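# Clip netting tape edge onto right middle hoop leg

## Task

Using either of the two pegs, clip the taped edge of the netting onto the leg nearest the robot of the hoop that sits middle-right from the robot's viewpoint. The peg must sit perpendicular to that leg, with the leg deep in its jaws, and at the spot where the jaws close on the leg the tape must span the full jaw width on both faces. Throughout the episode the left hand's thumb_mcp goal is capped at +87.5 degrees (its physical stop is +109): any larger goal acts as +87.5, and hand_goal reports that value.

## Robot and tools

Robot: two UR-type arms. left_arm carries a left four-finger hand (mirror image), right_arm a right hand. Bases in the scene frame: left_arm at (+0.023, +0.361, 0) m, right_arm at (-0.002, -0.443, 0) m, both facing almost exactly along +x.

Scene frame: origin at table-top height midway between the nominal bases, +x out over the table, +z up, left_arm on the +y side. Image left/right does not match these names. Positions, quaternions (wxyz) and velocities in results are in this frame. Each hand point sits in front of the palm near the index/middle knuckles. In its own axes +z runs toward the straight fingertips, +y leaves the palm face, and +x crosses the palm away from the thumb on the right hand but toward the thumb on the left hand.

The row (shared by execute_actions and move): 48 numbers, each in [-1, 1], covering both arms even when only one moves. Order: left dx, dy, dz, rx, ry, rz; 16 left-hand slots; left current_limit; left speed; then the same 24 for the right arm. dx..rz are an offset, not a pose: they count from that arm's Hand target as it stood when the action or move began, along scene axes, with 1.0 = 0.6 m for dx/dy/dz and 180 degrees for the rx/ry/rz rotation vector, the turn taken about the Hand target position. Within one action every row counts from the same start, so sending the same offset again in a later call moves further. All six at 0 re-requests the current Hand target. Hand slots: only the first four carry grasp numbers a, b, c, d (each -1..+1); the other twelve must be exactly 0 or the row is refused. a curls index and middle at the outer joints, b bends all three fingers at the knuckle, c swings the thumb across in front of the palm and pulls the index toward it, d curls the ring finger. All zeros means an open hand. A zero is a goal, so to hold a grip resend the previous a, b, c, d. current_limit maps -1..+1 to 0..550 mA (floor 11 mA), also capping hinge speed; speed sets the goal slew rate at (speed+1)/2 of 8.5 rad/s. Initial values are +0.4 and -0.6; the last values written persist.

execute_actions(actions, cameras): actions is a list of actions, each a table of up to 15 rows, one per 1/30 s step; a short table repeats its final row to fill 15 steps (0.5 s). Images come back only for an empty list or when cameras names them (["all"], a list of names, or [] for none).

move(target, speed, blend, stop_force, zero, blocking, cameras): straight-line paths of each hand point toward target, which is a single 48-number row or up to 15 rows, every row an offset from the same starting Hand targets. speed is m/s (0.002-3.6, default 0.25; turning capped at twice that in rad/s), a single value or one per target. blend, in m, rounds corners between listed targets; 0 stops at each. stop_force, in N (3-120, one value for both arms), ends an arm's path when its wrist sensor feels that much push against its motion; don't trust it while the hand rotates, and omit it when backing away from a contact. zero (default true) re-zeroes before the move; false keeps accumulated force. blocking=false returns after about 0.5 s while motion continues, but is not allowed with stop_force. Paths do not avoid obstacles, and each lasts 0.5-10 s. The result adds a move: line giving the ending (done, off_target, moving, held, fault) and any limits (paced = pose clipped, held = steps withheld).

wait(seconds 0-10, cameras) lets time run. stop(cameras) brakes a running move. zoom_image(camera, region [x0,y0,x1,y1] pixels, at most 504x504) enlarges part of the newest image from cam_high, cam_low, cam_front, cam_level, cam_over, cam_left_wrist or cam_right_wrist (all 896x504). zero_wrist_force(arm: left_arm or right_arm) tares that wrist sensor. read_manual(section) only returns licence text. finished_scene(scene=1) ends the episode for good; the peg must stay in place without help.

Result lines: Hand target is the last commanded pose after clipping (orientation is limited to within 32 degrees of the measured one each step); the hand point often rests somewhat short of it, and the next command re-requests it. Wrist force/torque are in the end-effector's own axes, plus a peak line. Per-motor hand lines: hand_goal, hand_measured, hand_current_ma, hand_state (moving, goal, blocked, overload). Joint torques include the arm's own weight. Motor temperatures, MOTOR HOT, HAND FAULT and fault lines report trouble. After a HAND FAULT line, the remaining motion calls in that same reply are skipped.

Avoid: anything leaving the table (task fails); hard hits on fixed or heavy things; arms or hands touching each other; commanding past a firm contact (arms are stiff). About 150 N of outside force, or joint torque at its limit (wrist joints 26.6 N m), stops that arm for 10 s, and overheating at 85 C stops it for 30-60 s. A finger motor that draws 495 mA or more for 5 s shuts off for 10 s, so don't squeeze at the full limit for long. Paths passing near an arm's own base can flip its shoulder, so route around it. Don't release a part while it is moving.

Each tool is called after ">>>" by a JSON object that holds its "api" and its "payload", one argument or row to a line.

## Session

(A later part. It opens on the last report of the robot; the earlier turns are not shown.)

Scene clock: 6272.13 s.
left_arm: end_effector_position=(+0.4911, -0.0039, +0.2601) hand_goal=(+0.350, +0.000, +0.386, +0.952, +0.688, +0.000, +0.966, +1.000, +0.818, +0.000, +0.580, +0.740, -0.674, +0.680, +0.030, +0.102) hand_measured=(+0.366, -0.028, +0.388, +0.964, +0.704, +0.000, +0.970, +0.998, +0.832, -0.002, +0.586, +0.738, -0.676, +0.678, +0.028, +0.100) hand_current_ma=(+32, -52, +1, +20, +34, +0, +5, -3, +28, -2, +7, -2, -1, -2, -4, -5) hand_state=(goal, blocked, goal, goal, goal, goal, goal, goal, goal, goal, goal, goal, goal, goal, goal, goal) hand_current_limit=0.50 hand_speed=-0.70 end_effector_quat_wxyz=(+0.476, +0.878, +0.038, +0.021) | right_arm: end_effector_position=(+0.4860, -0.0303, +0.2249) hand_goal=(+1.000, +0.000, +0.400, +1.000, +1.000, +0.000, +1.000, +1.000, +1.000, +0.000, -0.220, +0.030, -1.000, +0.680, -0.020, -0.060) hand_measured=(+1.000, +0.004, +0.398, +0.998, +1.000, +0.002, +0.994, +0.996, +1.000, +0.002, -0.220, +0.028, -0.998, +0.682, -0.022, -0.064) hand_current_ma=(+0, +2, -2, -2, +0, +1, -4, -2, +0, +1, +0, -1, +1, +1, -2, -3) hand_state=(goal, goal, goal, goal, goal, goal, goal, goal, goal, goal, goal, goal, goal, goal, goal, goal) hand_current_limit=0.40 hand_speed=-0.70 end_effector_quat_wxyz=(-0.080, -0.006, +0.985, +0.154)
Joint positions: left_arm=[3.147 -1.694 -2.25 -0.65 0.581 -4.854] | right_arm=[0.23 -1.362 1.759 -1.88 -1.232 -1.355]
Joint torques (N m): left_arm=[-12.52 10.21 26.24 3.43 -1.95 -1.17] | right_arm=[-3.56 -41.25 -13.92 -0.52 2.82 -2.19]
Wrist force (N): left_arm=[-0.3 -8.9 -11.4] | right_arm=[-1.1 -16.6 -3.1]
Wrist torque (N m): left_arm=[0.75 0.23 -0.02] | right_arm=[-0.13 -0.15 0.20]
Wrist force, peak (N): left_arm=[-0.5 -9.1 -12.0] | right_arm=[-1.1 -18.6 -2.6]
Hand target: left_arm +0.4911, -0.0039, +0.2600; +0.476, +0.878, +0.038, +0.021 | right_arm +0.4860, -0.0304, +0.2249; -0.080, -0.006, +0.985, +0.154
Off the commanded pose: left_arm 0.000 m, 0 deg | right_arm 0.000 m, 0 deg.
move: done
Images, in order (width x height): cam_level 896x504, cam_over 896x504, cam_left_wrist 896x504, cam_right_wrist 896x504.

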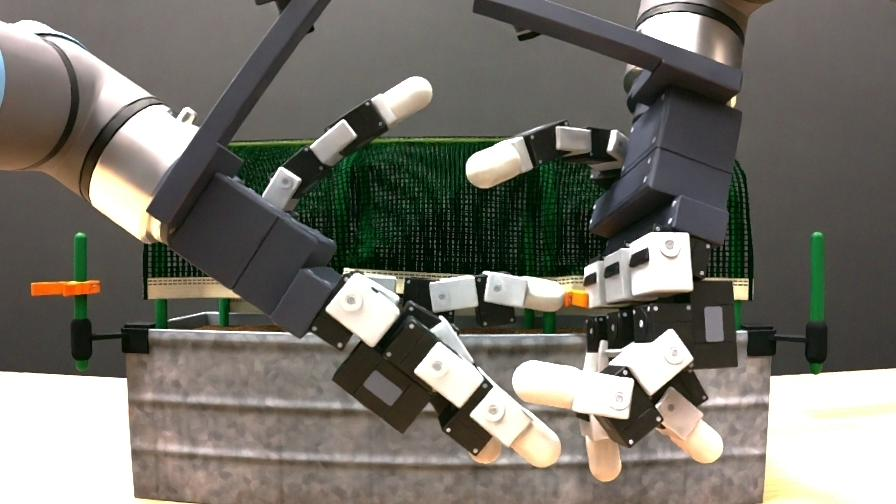

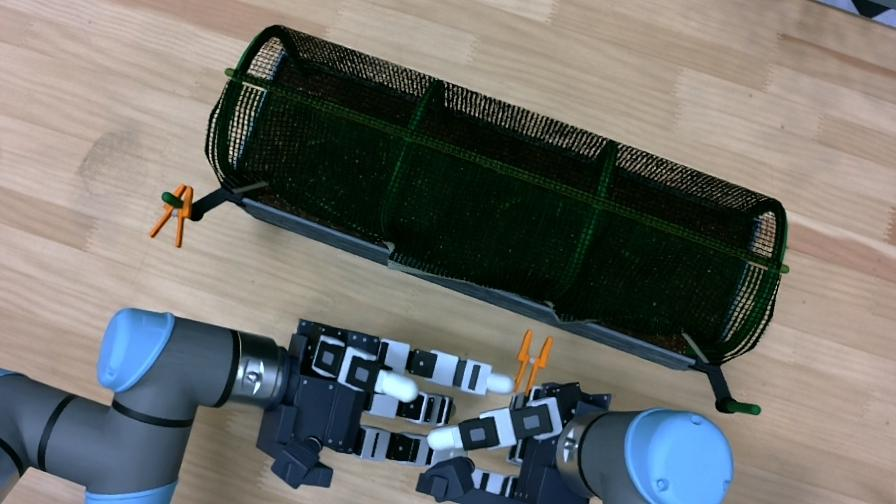

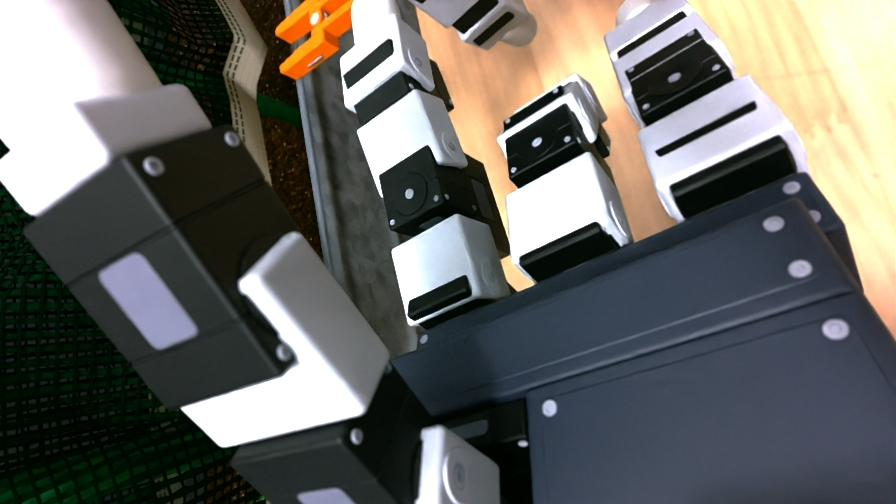

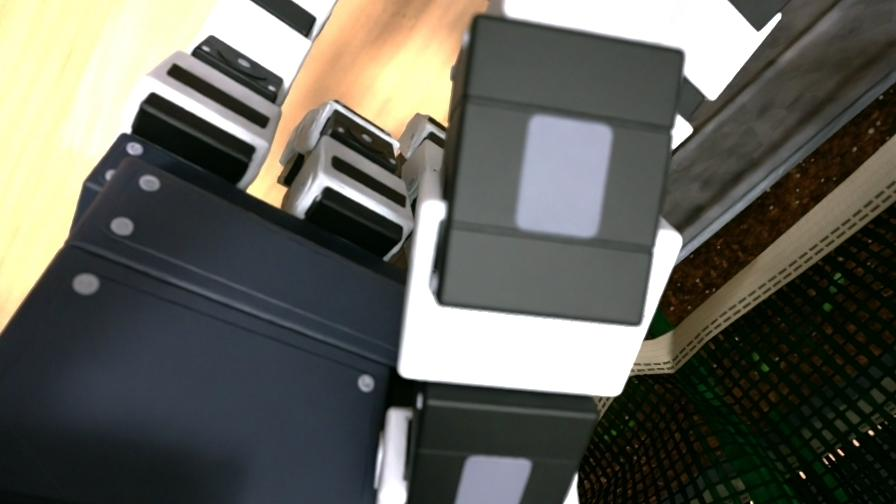

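>>> {"api": "wait", "payload": {
  "seconds": 0,
  "cameras": ["cam_over", "cam_left_wrist", "cam_level"]
}}

>>> {"api": "zoom_image", "payload": {
  "camera": "cam_over",
  "region": [500, 260, 600, 360]
}}

>>> {"api": "zoom_image", "payload": {
  "camera": "cam_left_wrist",
  "region": [200, 0, 400, 180]
}}

Scene clock: 6320.93 s.
left_arm: end_effector_position=(+0.4911, -0.0039, +0.2600) hand_goal=(+0.350, +0.000, +0.386, +0.952, +0.688, +0.000, +0.966, +1.000, +0.818, +0.000, +0.580, +0.740, -0.674, +0.680, +0.030, +0.102) hand_measured=(+0.366, -0.028, +0.388, +0.964, +0.704, +0.000, +0.970, +0.998, +0.832, -0.002, +0.586, +0.738, -0.676, +0.678, +0.028, +0.100) hand_current_ma=(+32, -52, +1, +20, +34, +0, +5, -3, +28, -2, +7, -2, -1, -2, -4, -5) hand_state=(goal, blocked, goal, goal, goal, goal, goal, goal, goal, goal, goal, goal, goal, goal, goal, goal) hand_current_limit=0.50 hand_speed=-0.70 end_effector_quat_wxyz=(+0.476, +0.878, +0.038, +0.021) | right_arm: end_effector_position=(+0.4860, -0.0304, +0.2249) hand_goal=(+1.000, +0.000, +0.400, +1.000, +1.000, +0.000, +1.000, +1.000, +1.000, +0.000, -0.220, +0.030, -1.000, +0.680, -0.020, -0.060) hand_measured=(+1.000, +0.004, +0.398, +0.998, +1.000, +0.002, +0.994, +0.996, +1.000, +0.002, -0.220, +0.028, -0.998, +0.682, -0.022, -0.064) hand_current_ma=(+0, +2, -2, -2, +0, +1, -4, -2, +0, +1, +0, -1, +1, +1, -2, -3) hand_state=(goal, goal, goal, goal, goal, goal, goal, goal, goal, goal, goal, goal, goal, goal, goal, goal) hand_current_limit=0.40 hand_speed=-0.70 end_effector_quat_wxyz=(-0.080, -0.006, +0.985, +0.154)
Joint positions: left_arm=[3.147 -1.694 -2.25 -0.65 0.581 -4.854] | right_arm=[0.23 -1.363 1.759 -1.88 -1.232 -1.355]
Joint torques (N m): left_arm=[-14.93 10.32 25.9 0.63 -1.88 2.36] | right_arm=[-3.21 -42.78 -16.84 -1.07 2.58 0.33]
Wrist force (N): left_arm=[-0.6 -8.7 -11.5] | right_arm=[-1.2 -16.9 -3.1]
Wrist torque (N m): left_arm=[0.75 0.28 -0.04] | right_arm=[-0.14 -0.13 0.19]
Wrist force, peak (N): left_arm=[-0.6 -8.8 -11.8] | right_arm=[-1.0 -17.1 -2.8]
Hand target: left_arm +0.4911, -0.0039, +0.2600; +0.476, +0.878, +0.038, +0.021 | right_arm +0.4860, -0.0304, +0.2249; -0.080, -0.006, +0.985, +0.154
Off the commanded pose: left_arm 0.000 m, 0 deg | right_arm 0.000 m, 0 deg.
Images, in order (width x height): cam_level 896x504, cam_over 896x504, cam_left_wrist 896x504.

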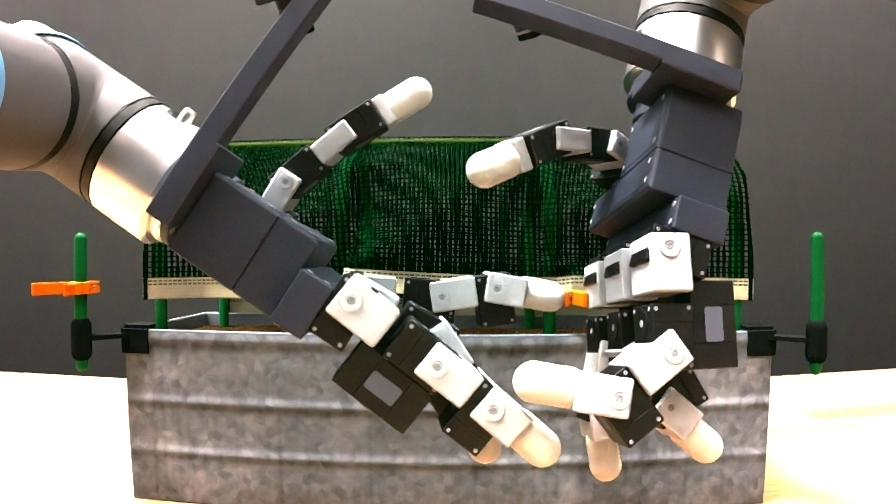

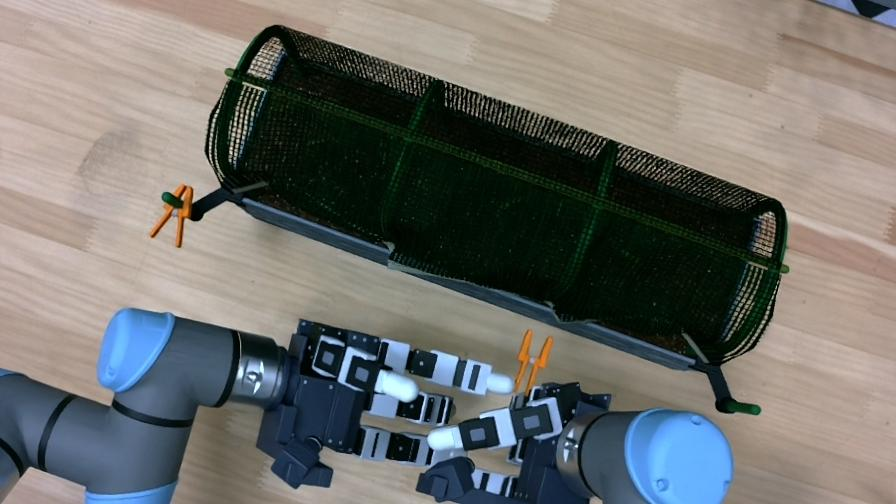

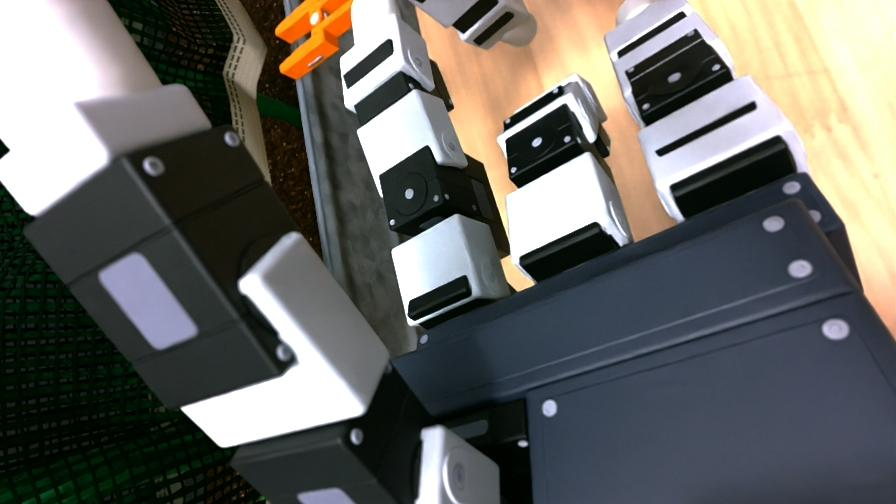

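Scaled by 5.040.

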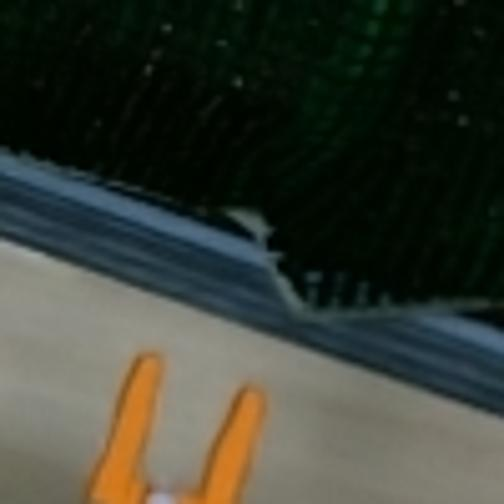

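Scaled by 2.520.

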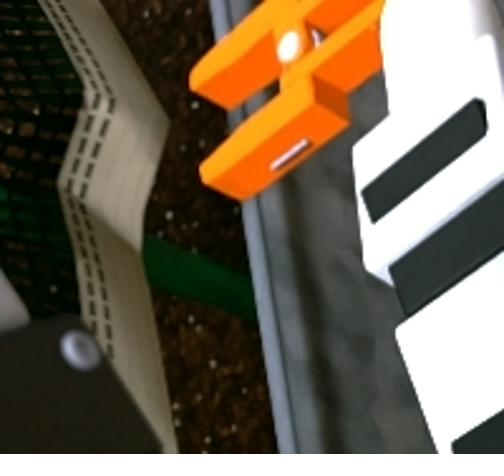

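>>> {"api": "move", "payload": {
  "target": [0.0333,0,0,0,0,0,-0.25,0.071,0.8,0,0,0,0,0,0,0,0,0,0,0,0,0,0.5,-0.7,0.0333,0,0,0,0,0,-0.8,-1,1,0.5,0,0,0,0,0,0,0,0,0,0,0,0,0.4,-0.7],
  "speed": 0.015,
  "cameras": ["cam_over", "cam_left_wrist"]
}}

>>> {"api": "zoom_image", "payload": {
  "camera": "cam_over",
  "region": [500, 260, 600, 360]
}}

>>> {"api": "zoom_image", "payload": {
  "camera": "cam_left_wrist",
  "region": [200, 0, 400, 180]
}}

Scene clock: 6386.63 s.
left_arm: end_effector_position=(+0.5112, -0.0039, +0.2599) hand_goal=(+0.350, +0.000, +0.386, +0.952, +0.688, +0.000, +0.966, +1.000, +0.818, +0.000, +0.580, +0.740, -0.674, +0.680, +0.030, +0.102) hand_measured=(+0.366, -0.028, +0.388, +0.964, +0.704, +0.000, +0.970, +0.998, +0.832, -0.002, +0.586, +0.738, -0.676, +0.678, +0.028, +0.100) hand_current_ma=(+32, -52, +1, +20, +34, +0, +5, -3, +28, -2, +7, -2, -1, -2, -4, -5) hand_state=(goal, blocked, goal, goal, goal, goal, goal, goal, goal, goal, goal, goal, goal, goal, goal, goal) hand_current_limit=0.50 hand_speed=-0.70 end_effector_quat_wxyz=(+0.476, +0.878, +0.038, +0.020) | right_arm: end_effector_position=(+0.5061, -0.0304, +0.2248) hand_goal=(+1.000, +0.000, +0.400, +1.000, +1.000, +0.000, +1.000, +1.000, +1.000, +0.000, -0.220, +0.030, -1.000, +0.680, -0.020, -0.060) hand_measured=(+1.000, +0.004, +0.398, +0.998, +1.000, +0.002, +0.994, +0.996, +1.000, +0.002, -0.220, +0.028, -0.998, +0.682, -0.022, -0.064) hand_current_ma=(+0, +2, -2, -2, +0, +1, -4, -2, +0, +1, +0, -1, +1, +1, -2, -3) hand_state=(goal, goal, goal, goal, goal, goal, goal, goal, goal, goal, goal, goal, goal, goal, goal, goal) hand_current_limit=0.40 hand_speed=-0.70 end_effector_quat_wxyz=(-0.080, -0.006, +0.985, +0.154)
Joint positions: left_arm=[3.147 -1.736 -2.199 -0.659 0.582 -4.855] | right_arm=[0.221 -1.322 1.707 -1.866 -1.233 -1.364]
Joint torques (N m): left_arm=[-15.12 35.56 13.03 1.41 -1.9 -2.42] | right_arm=[4.05 -44.53 -16.9 -2.09 2.44 -1.69]
Wrist force (N): left_arm=[-0.4 -9.0 -11.5] | right_arm=[-1.0 -16.9 -3.1]
Wrist torque (N m): left_arm=[0.74 0.31 -0.03] | right_arm=[-0.15 -0.16 0.30]
Wrist force, peak (N): left_arm=[-0.4 -9.1 -11.7] | right_arm=[-1.3 -17.2 -3.2]
Hand target: left_arm +0.5111, -0.0039, +0.2600; +0.476, +0.878, +0.038, +0.021 | right_arm +0.5060, -0.0304, +0.2249; -0.080, -0.006, +0.985, +0.154
Off the commanded pose: left_arm 0.000 m, 0 deg | right_arm 0.000 m, 0 deg.
move: done
Images, in order (width x height): cam_over 896x504, cam_left_wrist 896x504.

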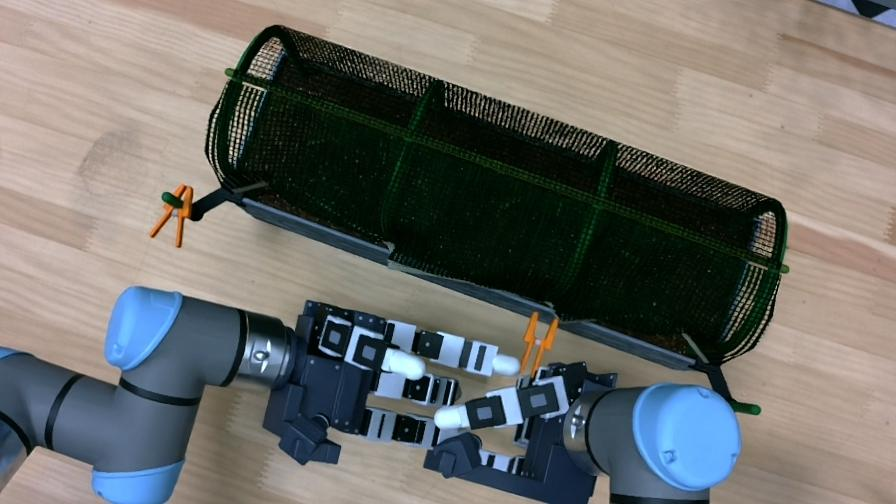

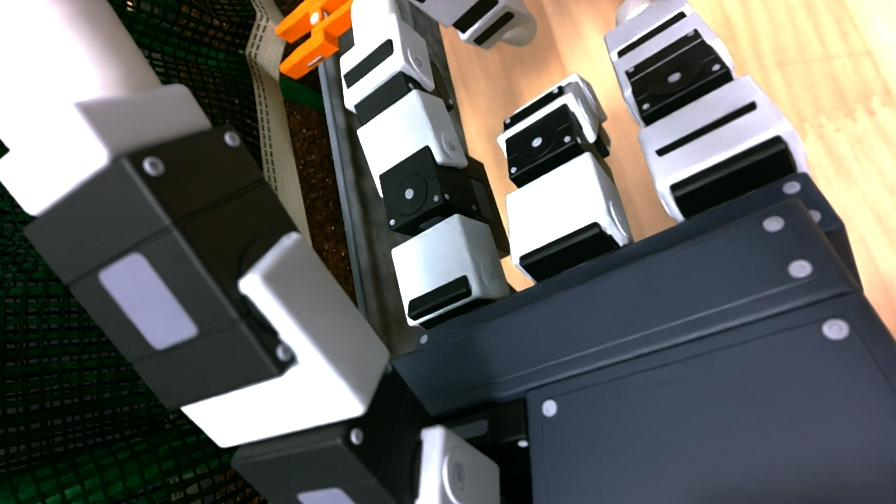

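Scaled by 5.040.

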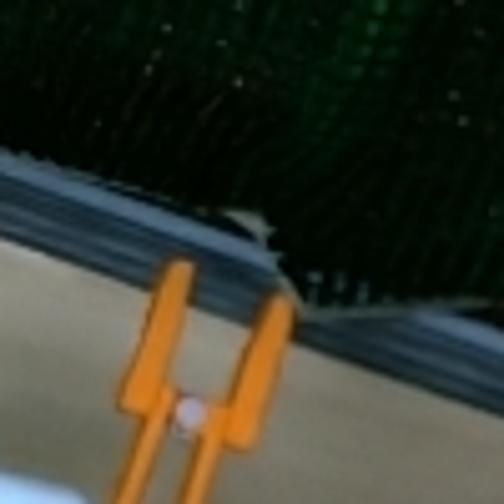

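Scaled by 2.520.

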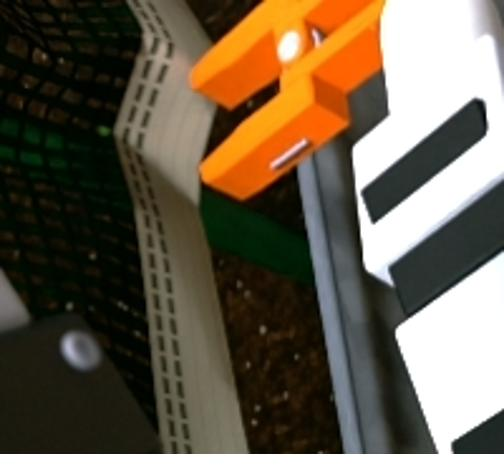

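>>> {"api": "move", "payload": {
  "target": [0.0167,0.0017,0,0,0,0,-0.25,0.071,0.8,0,0,0,0,0,0,0,0,0,0,0,0,0,0.5,-0.7,0.0167,0.0017,0,0,0,0,-0.8,-1,1,0.5,0,0,0,0,0,0,0,0,0,0,0,0,0.4,-0.7],
  "speed": 0.012,
  "cameras": ["cam_over", "cam_left_wrist"]
}}

>>> {"api": "zoom_image", "payload": {
  "camera": "cam_over",
  "region": [500, 260, 600, 360]
}}

>>> {"api": "zoom_image", "payload": {
  "camera": "cam_left_wrist",
  "region": [200, 0, 400, 180]
}}

Scene clock: 6418.97 s.
left_arm: end_effector_position=(+0.5212, -0.0029, +0.2599) hand_goal=(+0.350, +0.000, +0.386, +0.952, +0.688, +0.000, +0.966, +1.000, +0.818, +0.000, +0.580, +0.740, -0.674, +0.680, +0.030, +0.102) hand_measured=(+0.366, -0.028, +0.388, +0.964, +0.704, +0.000, +0.970, +0.998, +0.832, -0.002, +0.586, +0.738, -0.676, +0.678, +0.028, +0.100) hand_current_ma=(+33, -52, +2, +20, +34, +0, +5, -3, +28, -2, +7, -2, -1, -2, -4, -5) hand_state=(goal, blocked, goal, goal, goal, goal, goal, goal, goal, goal, goal, goal, goal, goal, goal, goal) hand_current_limit=0.50 hand_speed=-0.70 end_effector_quat_wxyz=(+0.476, +0.878, +0.038, +0.021) | right_arm: end_effector_position=(+0.5161, -0.0293, +0.2248) hand_goal=(+1.000, +0.000, +0.400, +1.000, +1.000, +0.000, +1.000, +1.000, +1.000, +0.000, -0.220, +0.030, -1.000, +0.680, -0.020, -0.060) hand_measured=(+1.000, +0.004, +0.398, +0.998, +1.000, +0.002, +0.994, +0.996, +1.000, +0.002, -0.220, +0.028, -0.998, +0.682, -0.022, -0.064) hand_current_ma=(+0, +2, -2, -2, +0, +1, -4, -2, +0, +1, +0, -1, +1, +1, -2, -3) hand_state=(goal, goal, goal, goal, goal, goal, goal, goal, goal, goal, goal, goal, goal, goal, goal, goal) hand_current_limit=0.40 hand_speed=-0.70 end_effector_quat_wxyz=(-0.080, -0.006, +0.985, +0.154)
Joint positions: left_arm=[3.149 -1.755 -2.174 -0.668 0.581 -4.851] | right_arm=[0.219 -1.301 1.679 -1.858 -1.233 -1.366]
Joint torques (N m): left_arm=[3.57 31.93 12.83 1.74 -4.54 2.24] | right_arm=[0.41 -44.26 -19.23 -1.83 2.7 -2.25]
Wrist force (N): left_arm=[-0.5 -8.8 -11.5] | right_arm=[-1.2 -17.0 -3.2]
Wrist torque (N m): left_arm=[0.75 0.30 -0.13] | right_arm=[-0.16 -0.13 0.26]
Wrist force, peak (N): left_arm=[-0.6 -9.2 -11.7] | right_arm=[-0.9 -17.3 -3.0]
Hand target: left_arm +0.5211, -0.0029, +0.2600; +0.476, +0.878, +0.038, +0.021 | right_arm +0.5160, -0.0293, +0.2249; -0.080, -0.006, +0.985, +0.154
Off the commanded pose: left_arm 0.000 m, 0 deg | right_arm 0.000 m, 0 deg.
move: done
Images, in order (width x height): cam_over 896x504, cam_left_wrist 896x504.

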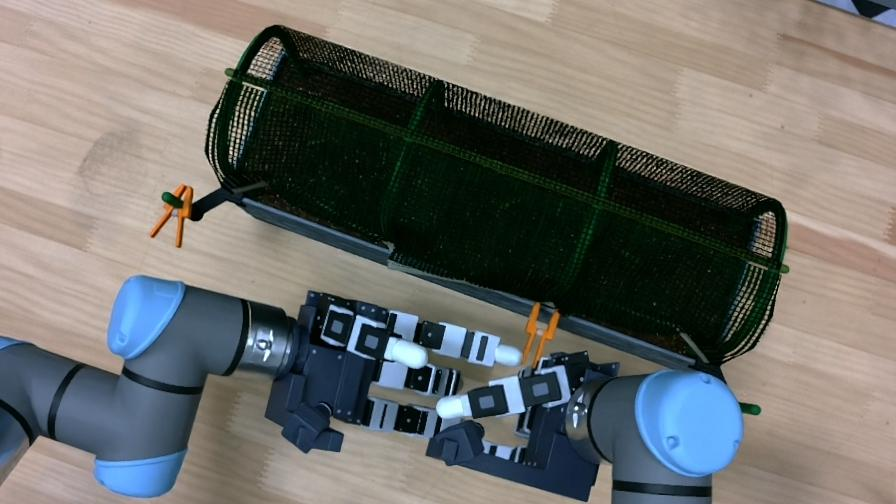

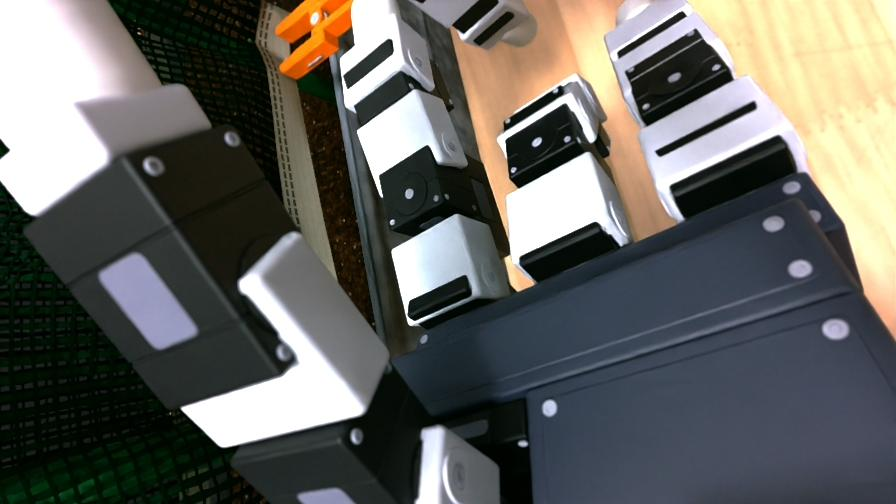

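Scaled by 5.040.

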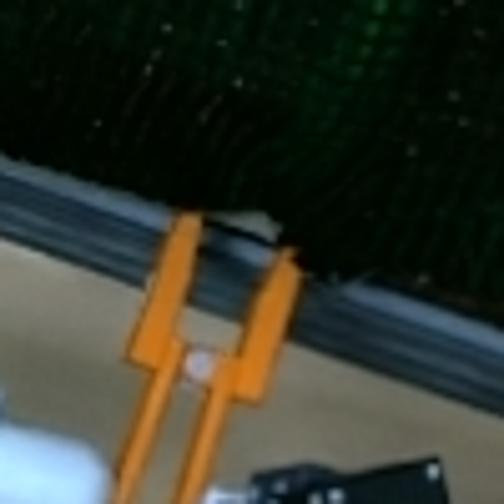

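Scaled by 2.520.

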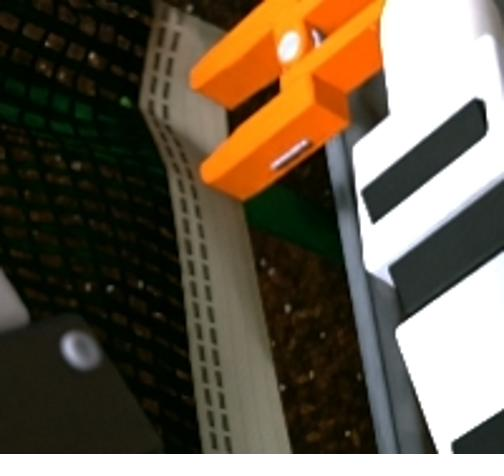

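>>> {"api": "zoom_image", "payload": {
  "camera": "cam_over",
  "region": [525, 285, 575, 335]
}}

>>> {"api": "zoom_image", "payload": {
  "camera": "cam_left_wrist",
  "region": [240, 0, 360, 110]
}}

Scaled by 10.080.

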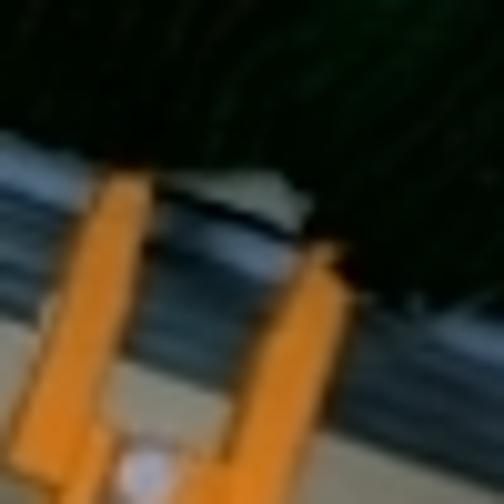

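Scaled by 4.200.

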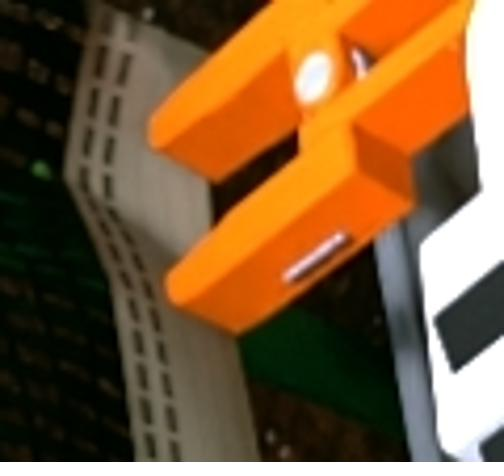

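>>> {"api": "zoom_image", "payload": {
  "camera": "cam_left_wrist",
  "region": [250, 20, 350, 120]
}}

>>> {"api": "zoom_image", "payload": {
  "camera": "cam_over",
  "region": [530, 285, 570, 325]
}}

>>> {"api": "wait", "payload": {
  "seconds": 0,
  "cameras": ["cam_front", "cam_low", "cam_high", "cam_right_wrist"]
}}

Scaled by 5.040.

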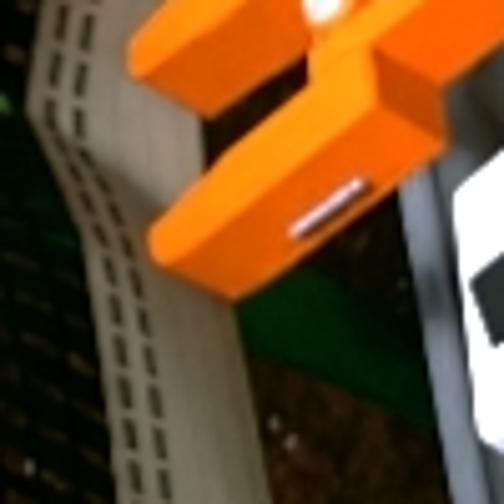

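Scaled by 12.600.

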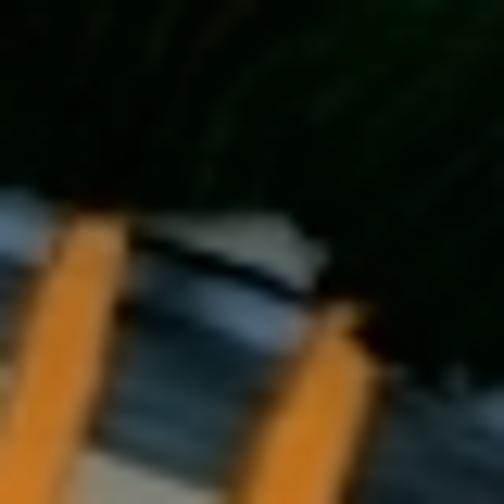

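Scene clock: 6507.43 s.
left_arm: end_effector_position=(+0.5211, -0.0029, +0.2600) hand_goal=(+0.350, +0.000, +0.386, +0.952, +0.688, +0.000, +0.966, +1.000, +0.818, +0.000, +0.580, +0.740, -0.674, +0.680, +0.030, +0.102) hand_measured=(+0.366, -0.028, +0.388, +0.964, +0.704, +0.000, +0.970, +0.998, +0.832, -0.002, +0.586, +0.738, -0.676, +0.678, +0.028, +0.100) hand_current_ma=(+33, -52, +2, +20, +34, +0, +5, -3, +28, -2, +7, -2, -1, -2, -4, -5) hand_state=(goal, blocked, goal, goal, goal, goal, goal, goal, goal, goal, goal, goal, goal, goal, goal, goal) hand_current_limit=0.50 hand_speed=-0.70 end_effector_quat_wxyz=(+0.476, +0.878, +0.038, +0.021) | right_arm: end_effector_position=(+0.5160, -0.0293, +0.2249) hand_goal=(+1.000, +0.000, +0.400, +1.000, +1.000, +0.000, +1.000, +1.000, +1.000, +0.000, -0.220, +0.030, -1.000, +0.680, -0.020, -0.060) hand_measured=(+1.000, +0.004, +0.398, +0.998, +1.000, +0.002, +0.994, +0.996, +1.000, +0.002, -0.220, +0.028, -0.998, +0.682, -0.022, -0.064) hand_current_ma=(+0, +2, -2, -2, +0, +1, -4, -2, +0, +1, +0, -1, +1, +1, -2, -3) hand_state=(goal, goal, goal, goal, goal, goal, goal, goal, goal, goal, goal, goal, goal, goal, goal, goal) hand_current_limit=0.40 hand_speed=-0.70 end_effector_quat_wxyz=(-0.080, -0.006, +0.985, +0.154)
Joint positions: left_arm=[3.149 -1.755 -2.174 -0.668 0.581 -4.851] | right_arm=[0.219 -1.301 1.68 -1.858 -1.233 -1.366]
Joint torques (N m): left_arm=[-13.91 41.61 12.2 4.79 -3.9 -2.02] | right_arm=[18.3 -47.63 -15.32 -4.1 3.27 0.55]
Wrist force (N): left_arm=[-0.5 -8.7 -11.5] | right_arm=[-1.1 -17.1 -3.1]
Wrist torque (N m): left_arm=[0.73 0.31 -0.14] | right_arm=[-0.17 -0.15 0.28]
Wrist force, peak (N): left_arm=[-0.6 -8.9 -11.7] | right_arm=[-1.3 -17.3 -2.9]
Hand target: left_arm +0.5211, -0.0029, +0.2600; +0.476, +0.878, +0.038, +0.021 | right_arm +0.5160, -0.0293, +0.2249; -0.080, -0.006, +0.985, +0.154
Off the commanded pose: left_arm 0.000 m, 0 deg | right_arm 0.000 m, 0 deg.
Images, in order (width x height): cam_high 896x504, cam_low 896x504, cam_front 896x504, cam_right_wrist 896x504.

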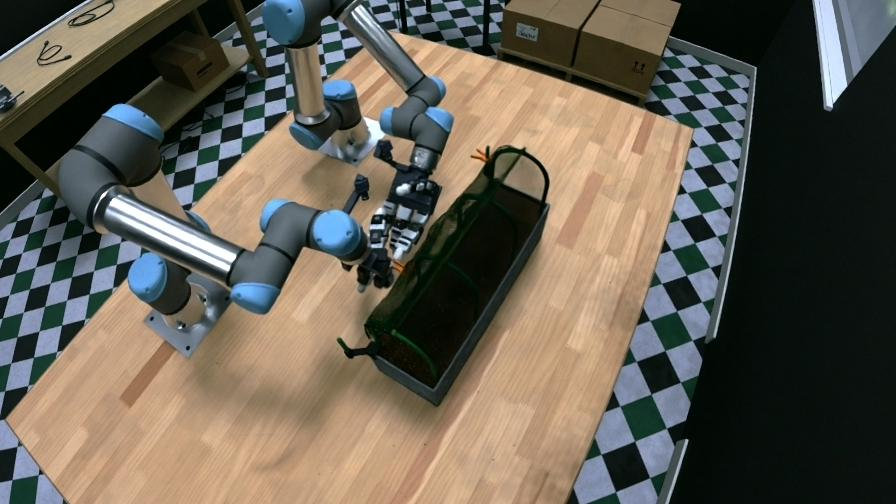

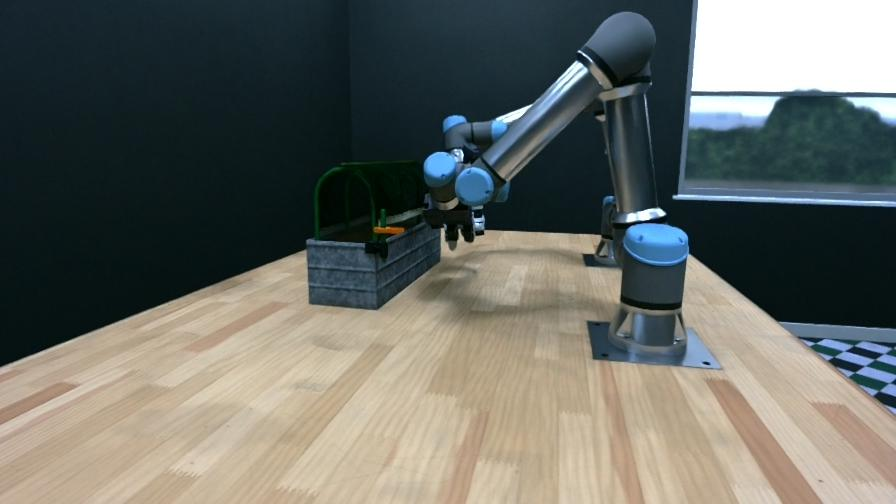

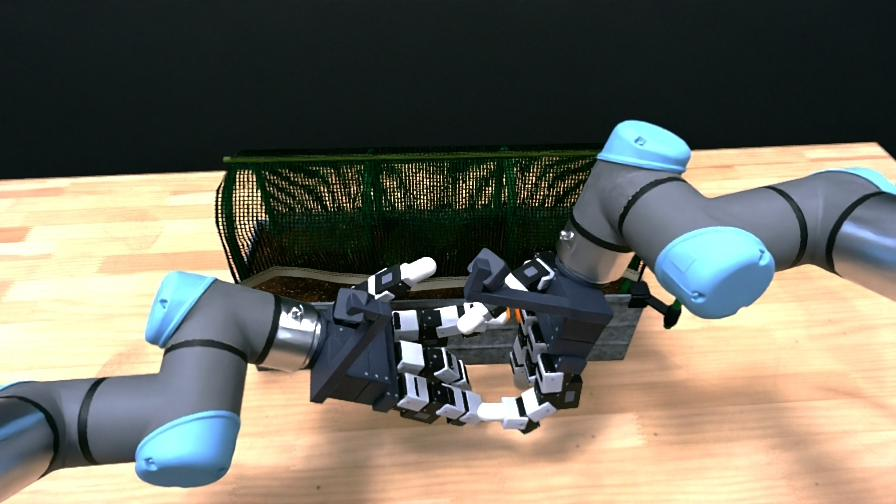

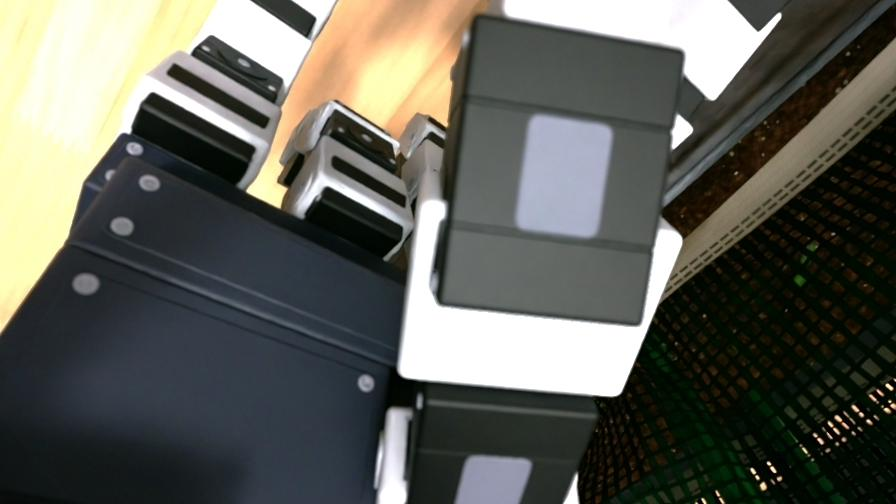

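>>> {"api": "zoom_image", "payload": {
  "camera": "cam_left_wrist",
  "region": [285, 60, 345, 120]
}}

This scene's latest camera images include none from cam_left_wrist. They are from: cam_high, cam_low, cam_front, cam_right_wrist. cam_left_wrist's image comes with the result of a call that names it in "cameras".

>>> {"api": "wait", "payload": {
  "seconds": 0,
  "cameras": ["cam_left_wrist", "cam_level", "cam_over"]
}}

>>> {"api": "zoom_image", "payload": {
  "camera": "cam_left_wrist",
  "region": [285, 60, 345, 120]
}}

>>> {"api": "zoom_image", "payload": {
  "camera": "cam_level",
  "region": [520, 260, 620, 350]
}}

Scene clock: 6569.47 s.
left_arm: end_effector_position=(+0.5211, -0.0029, +0.2600) hand_goal=(+0.350, +0.000, +0.386, +0.952, +0.688, +0.000, +0.966, +1.000, +0.818, +0.000, +0.580, +0.740, -0.674, +0.680, +0.030, +0.102) hand_measured=(+0.366, -0.028, +0.388, +0.964, +0.704, +0.000, +0.970, +0.998, +0.832, -0.002, +0.586, +0.738, -0.676, +0.678, +0.028, +0.100) hand_current_ma=(+33, -52, +2, +20, +34, +0, +5, -3, +28, -2, +7, -2, -1, -2, -4, -5) hand_state=(goal, blocked, goal, goal, goal, goal, goal, goal, goal, goal, goal, goal, goal, goal, goal, goal) hand_current_limit=0.50 hand_speed=-0.70 end_effector_quat_wxyz=(+0.476, +0.878, +0.038, +0.021) | right_arm: end_effector_position=(+0.5160, -0.0293, +0.2249) hand_goal=(+1.000, +0.000, +0.400, +1.000, +1.000, +0.000, +1.000, +1.000, +1.000, +0.000, -0.220, +0.030, -1.000, +0.680, -0.020, -0.060) hand_measured=(+1.000, +0.004, +0.398, +0.998, +1.000, +0.002, +0.994, +0.996, +1.000, +0.002, -0.220, +0.028, -0.998, +0.682, -0.022, -0.064) hand_current_ma=(+0, +2, -2, -2, +0, +1, -4, -2, +0, +1, +0, -1, +1, +1, -2, -3) hand_state=(goal, goal, goal, goal, goal, goal, goal, goal, goal, goal, goal, goal, goal, goal, goal, goal) hand_current_limit=0.40 hand_speed=-0.70 end_effector_quat_wxyz=(-0.080, -0.006, +0.985, +0.154)
Joint positions: left_arm=[3.149 -1.755 -2.174 -0.668 0.581 -4.851] | right_arm=[0.219 -1.301 1.68 -1.858 -1.233 -1.366]
Joint torques (N m): left_arm=[-13.83 41.9 12.34 4.83 -3.18 -2.08] | right_arm=[17.46 -45.75 -15.49 -4.02 3.91 0.75]
Motor temperatures (°C): left_arm=[25 27 29 34 36 35] | right_arm=[27 30 28 35 36 29]
Wrist force (N): left_arm=[-0.7 -8.9 -11.5] | right_arm=[-1.6 -17.2 -2.8]
Wrist torque (N m): left_arm=[0.71 0.33 -0.14] | right_arm=[-0.21 -0.08 0.23]
Wrist force, peak (N): left_arm=[-0.4 -8.9 -11.8] | right_arm=[-1.2 -17.4 -3.1]
Hand target: left_arm +0.5211, -0.0029, +0.2600; +0.476, +0.878, +0.038, +0.021 | right_arm +0.5160, -0.0293, +0.2249; -0.080, -0.006, +0.985, +0.154
Off the commanded pose: left_arm 0.000 m, 0 deg | right_arm 0.000 m, 0 deg.
Images, in order (width x height): cam_level 896x504, cam_over 896x504, cam_left_wrist 896x504.

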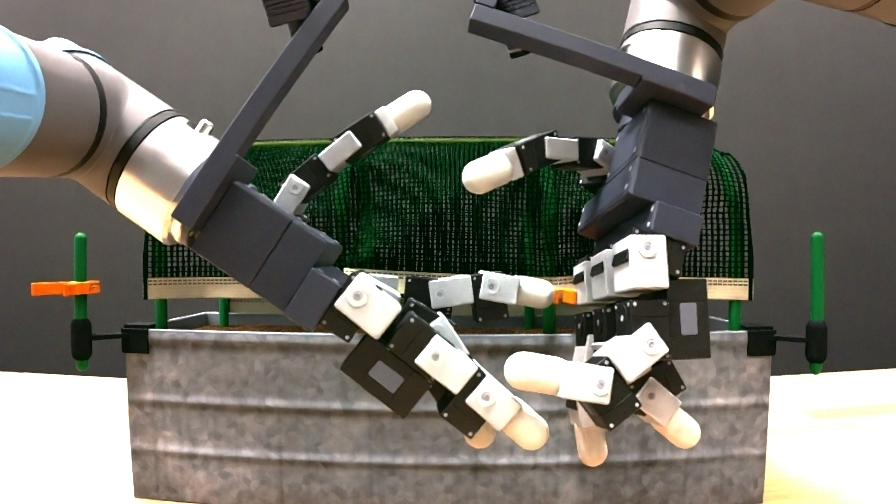

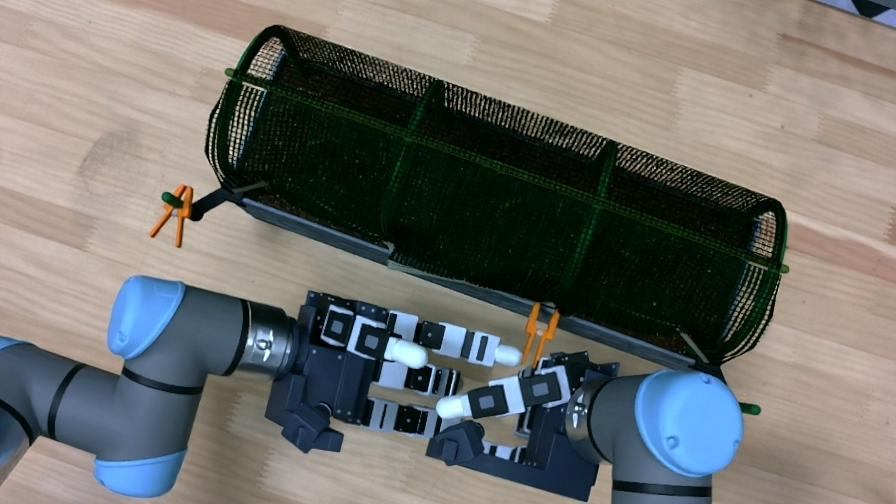

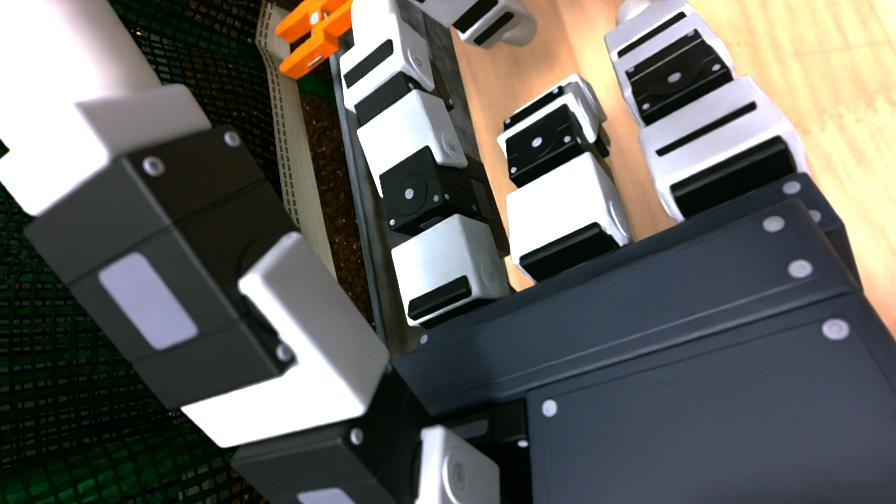

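Scaled by 8.400.

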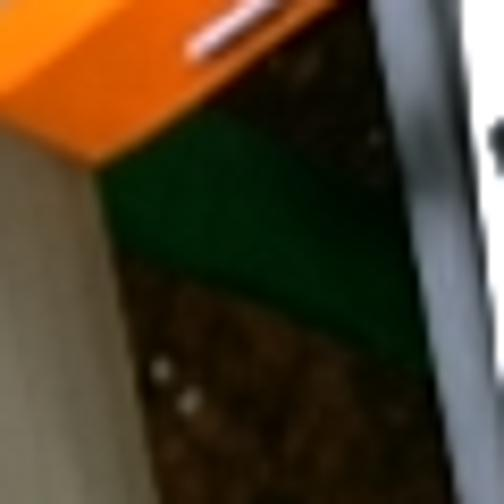

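Scaled by 5.040.

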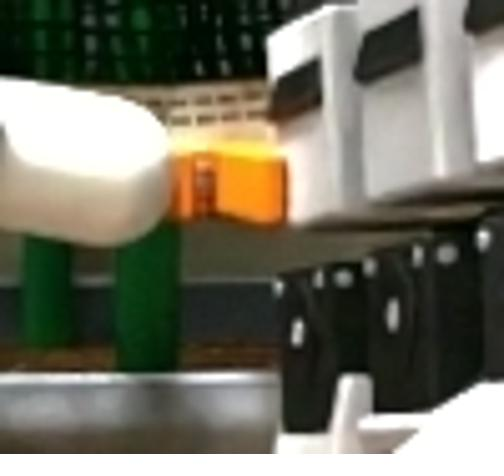

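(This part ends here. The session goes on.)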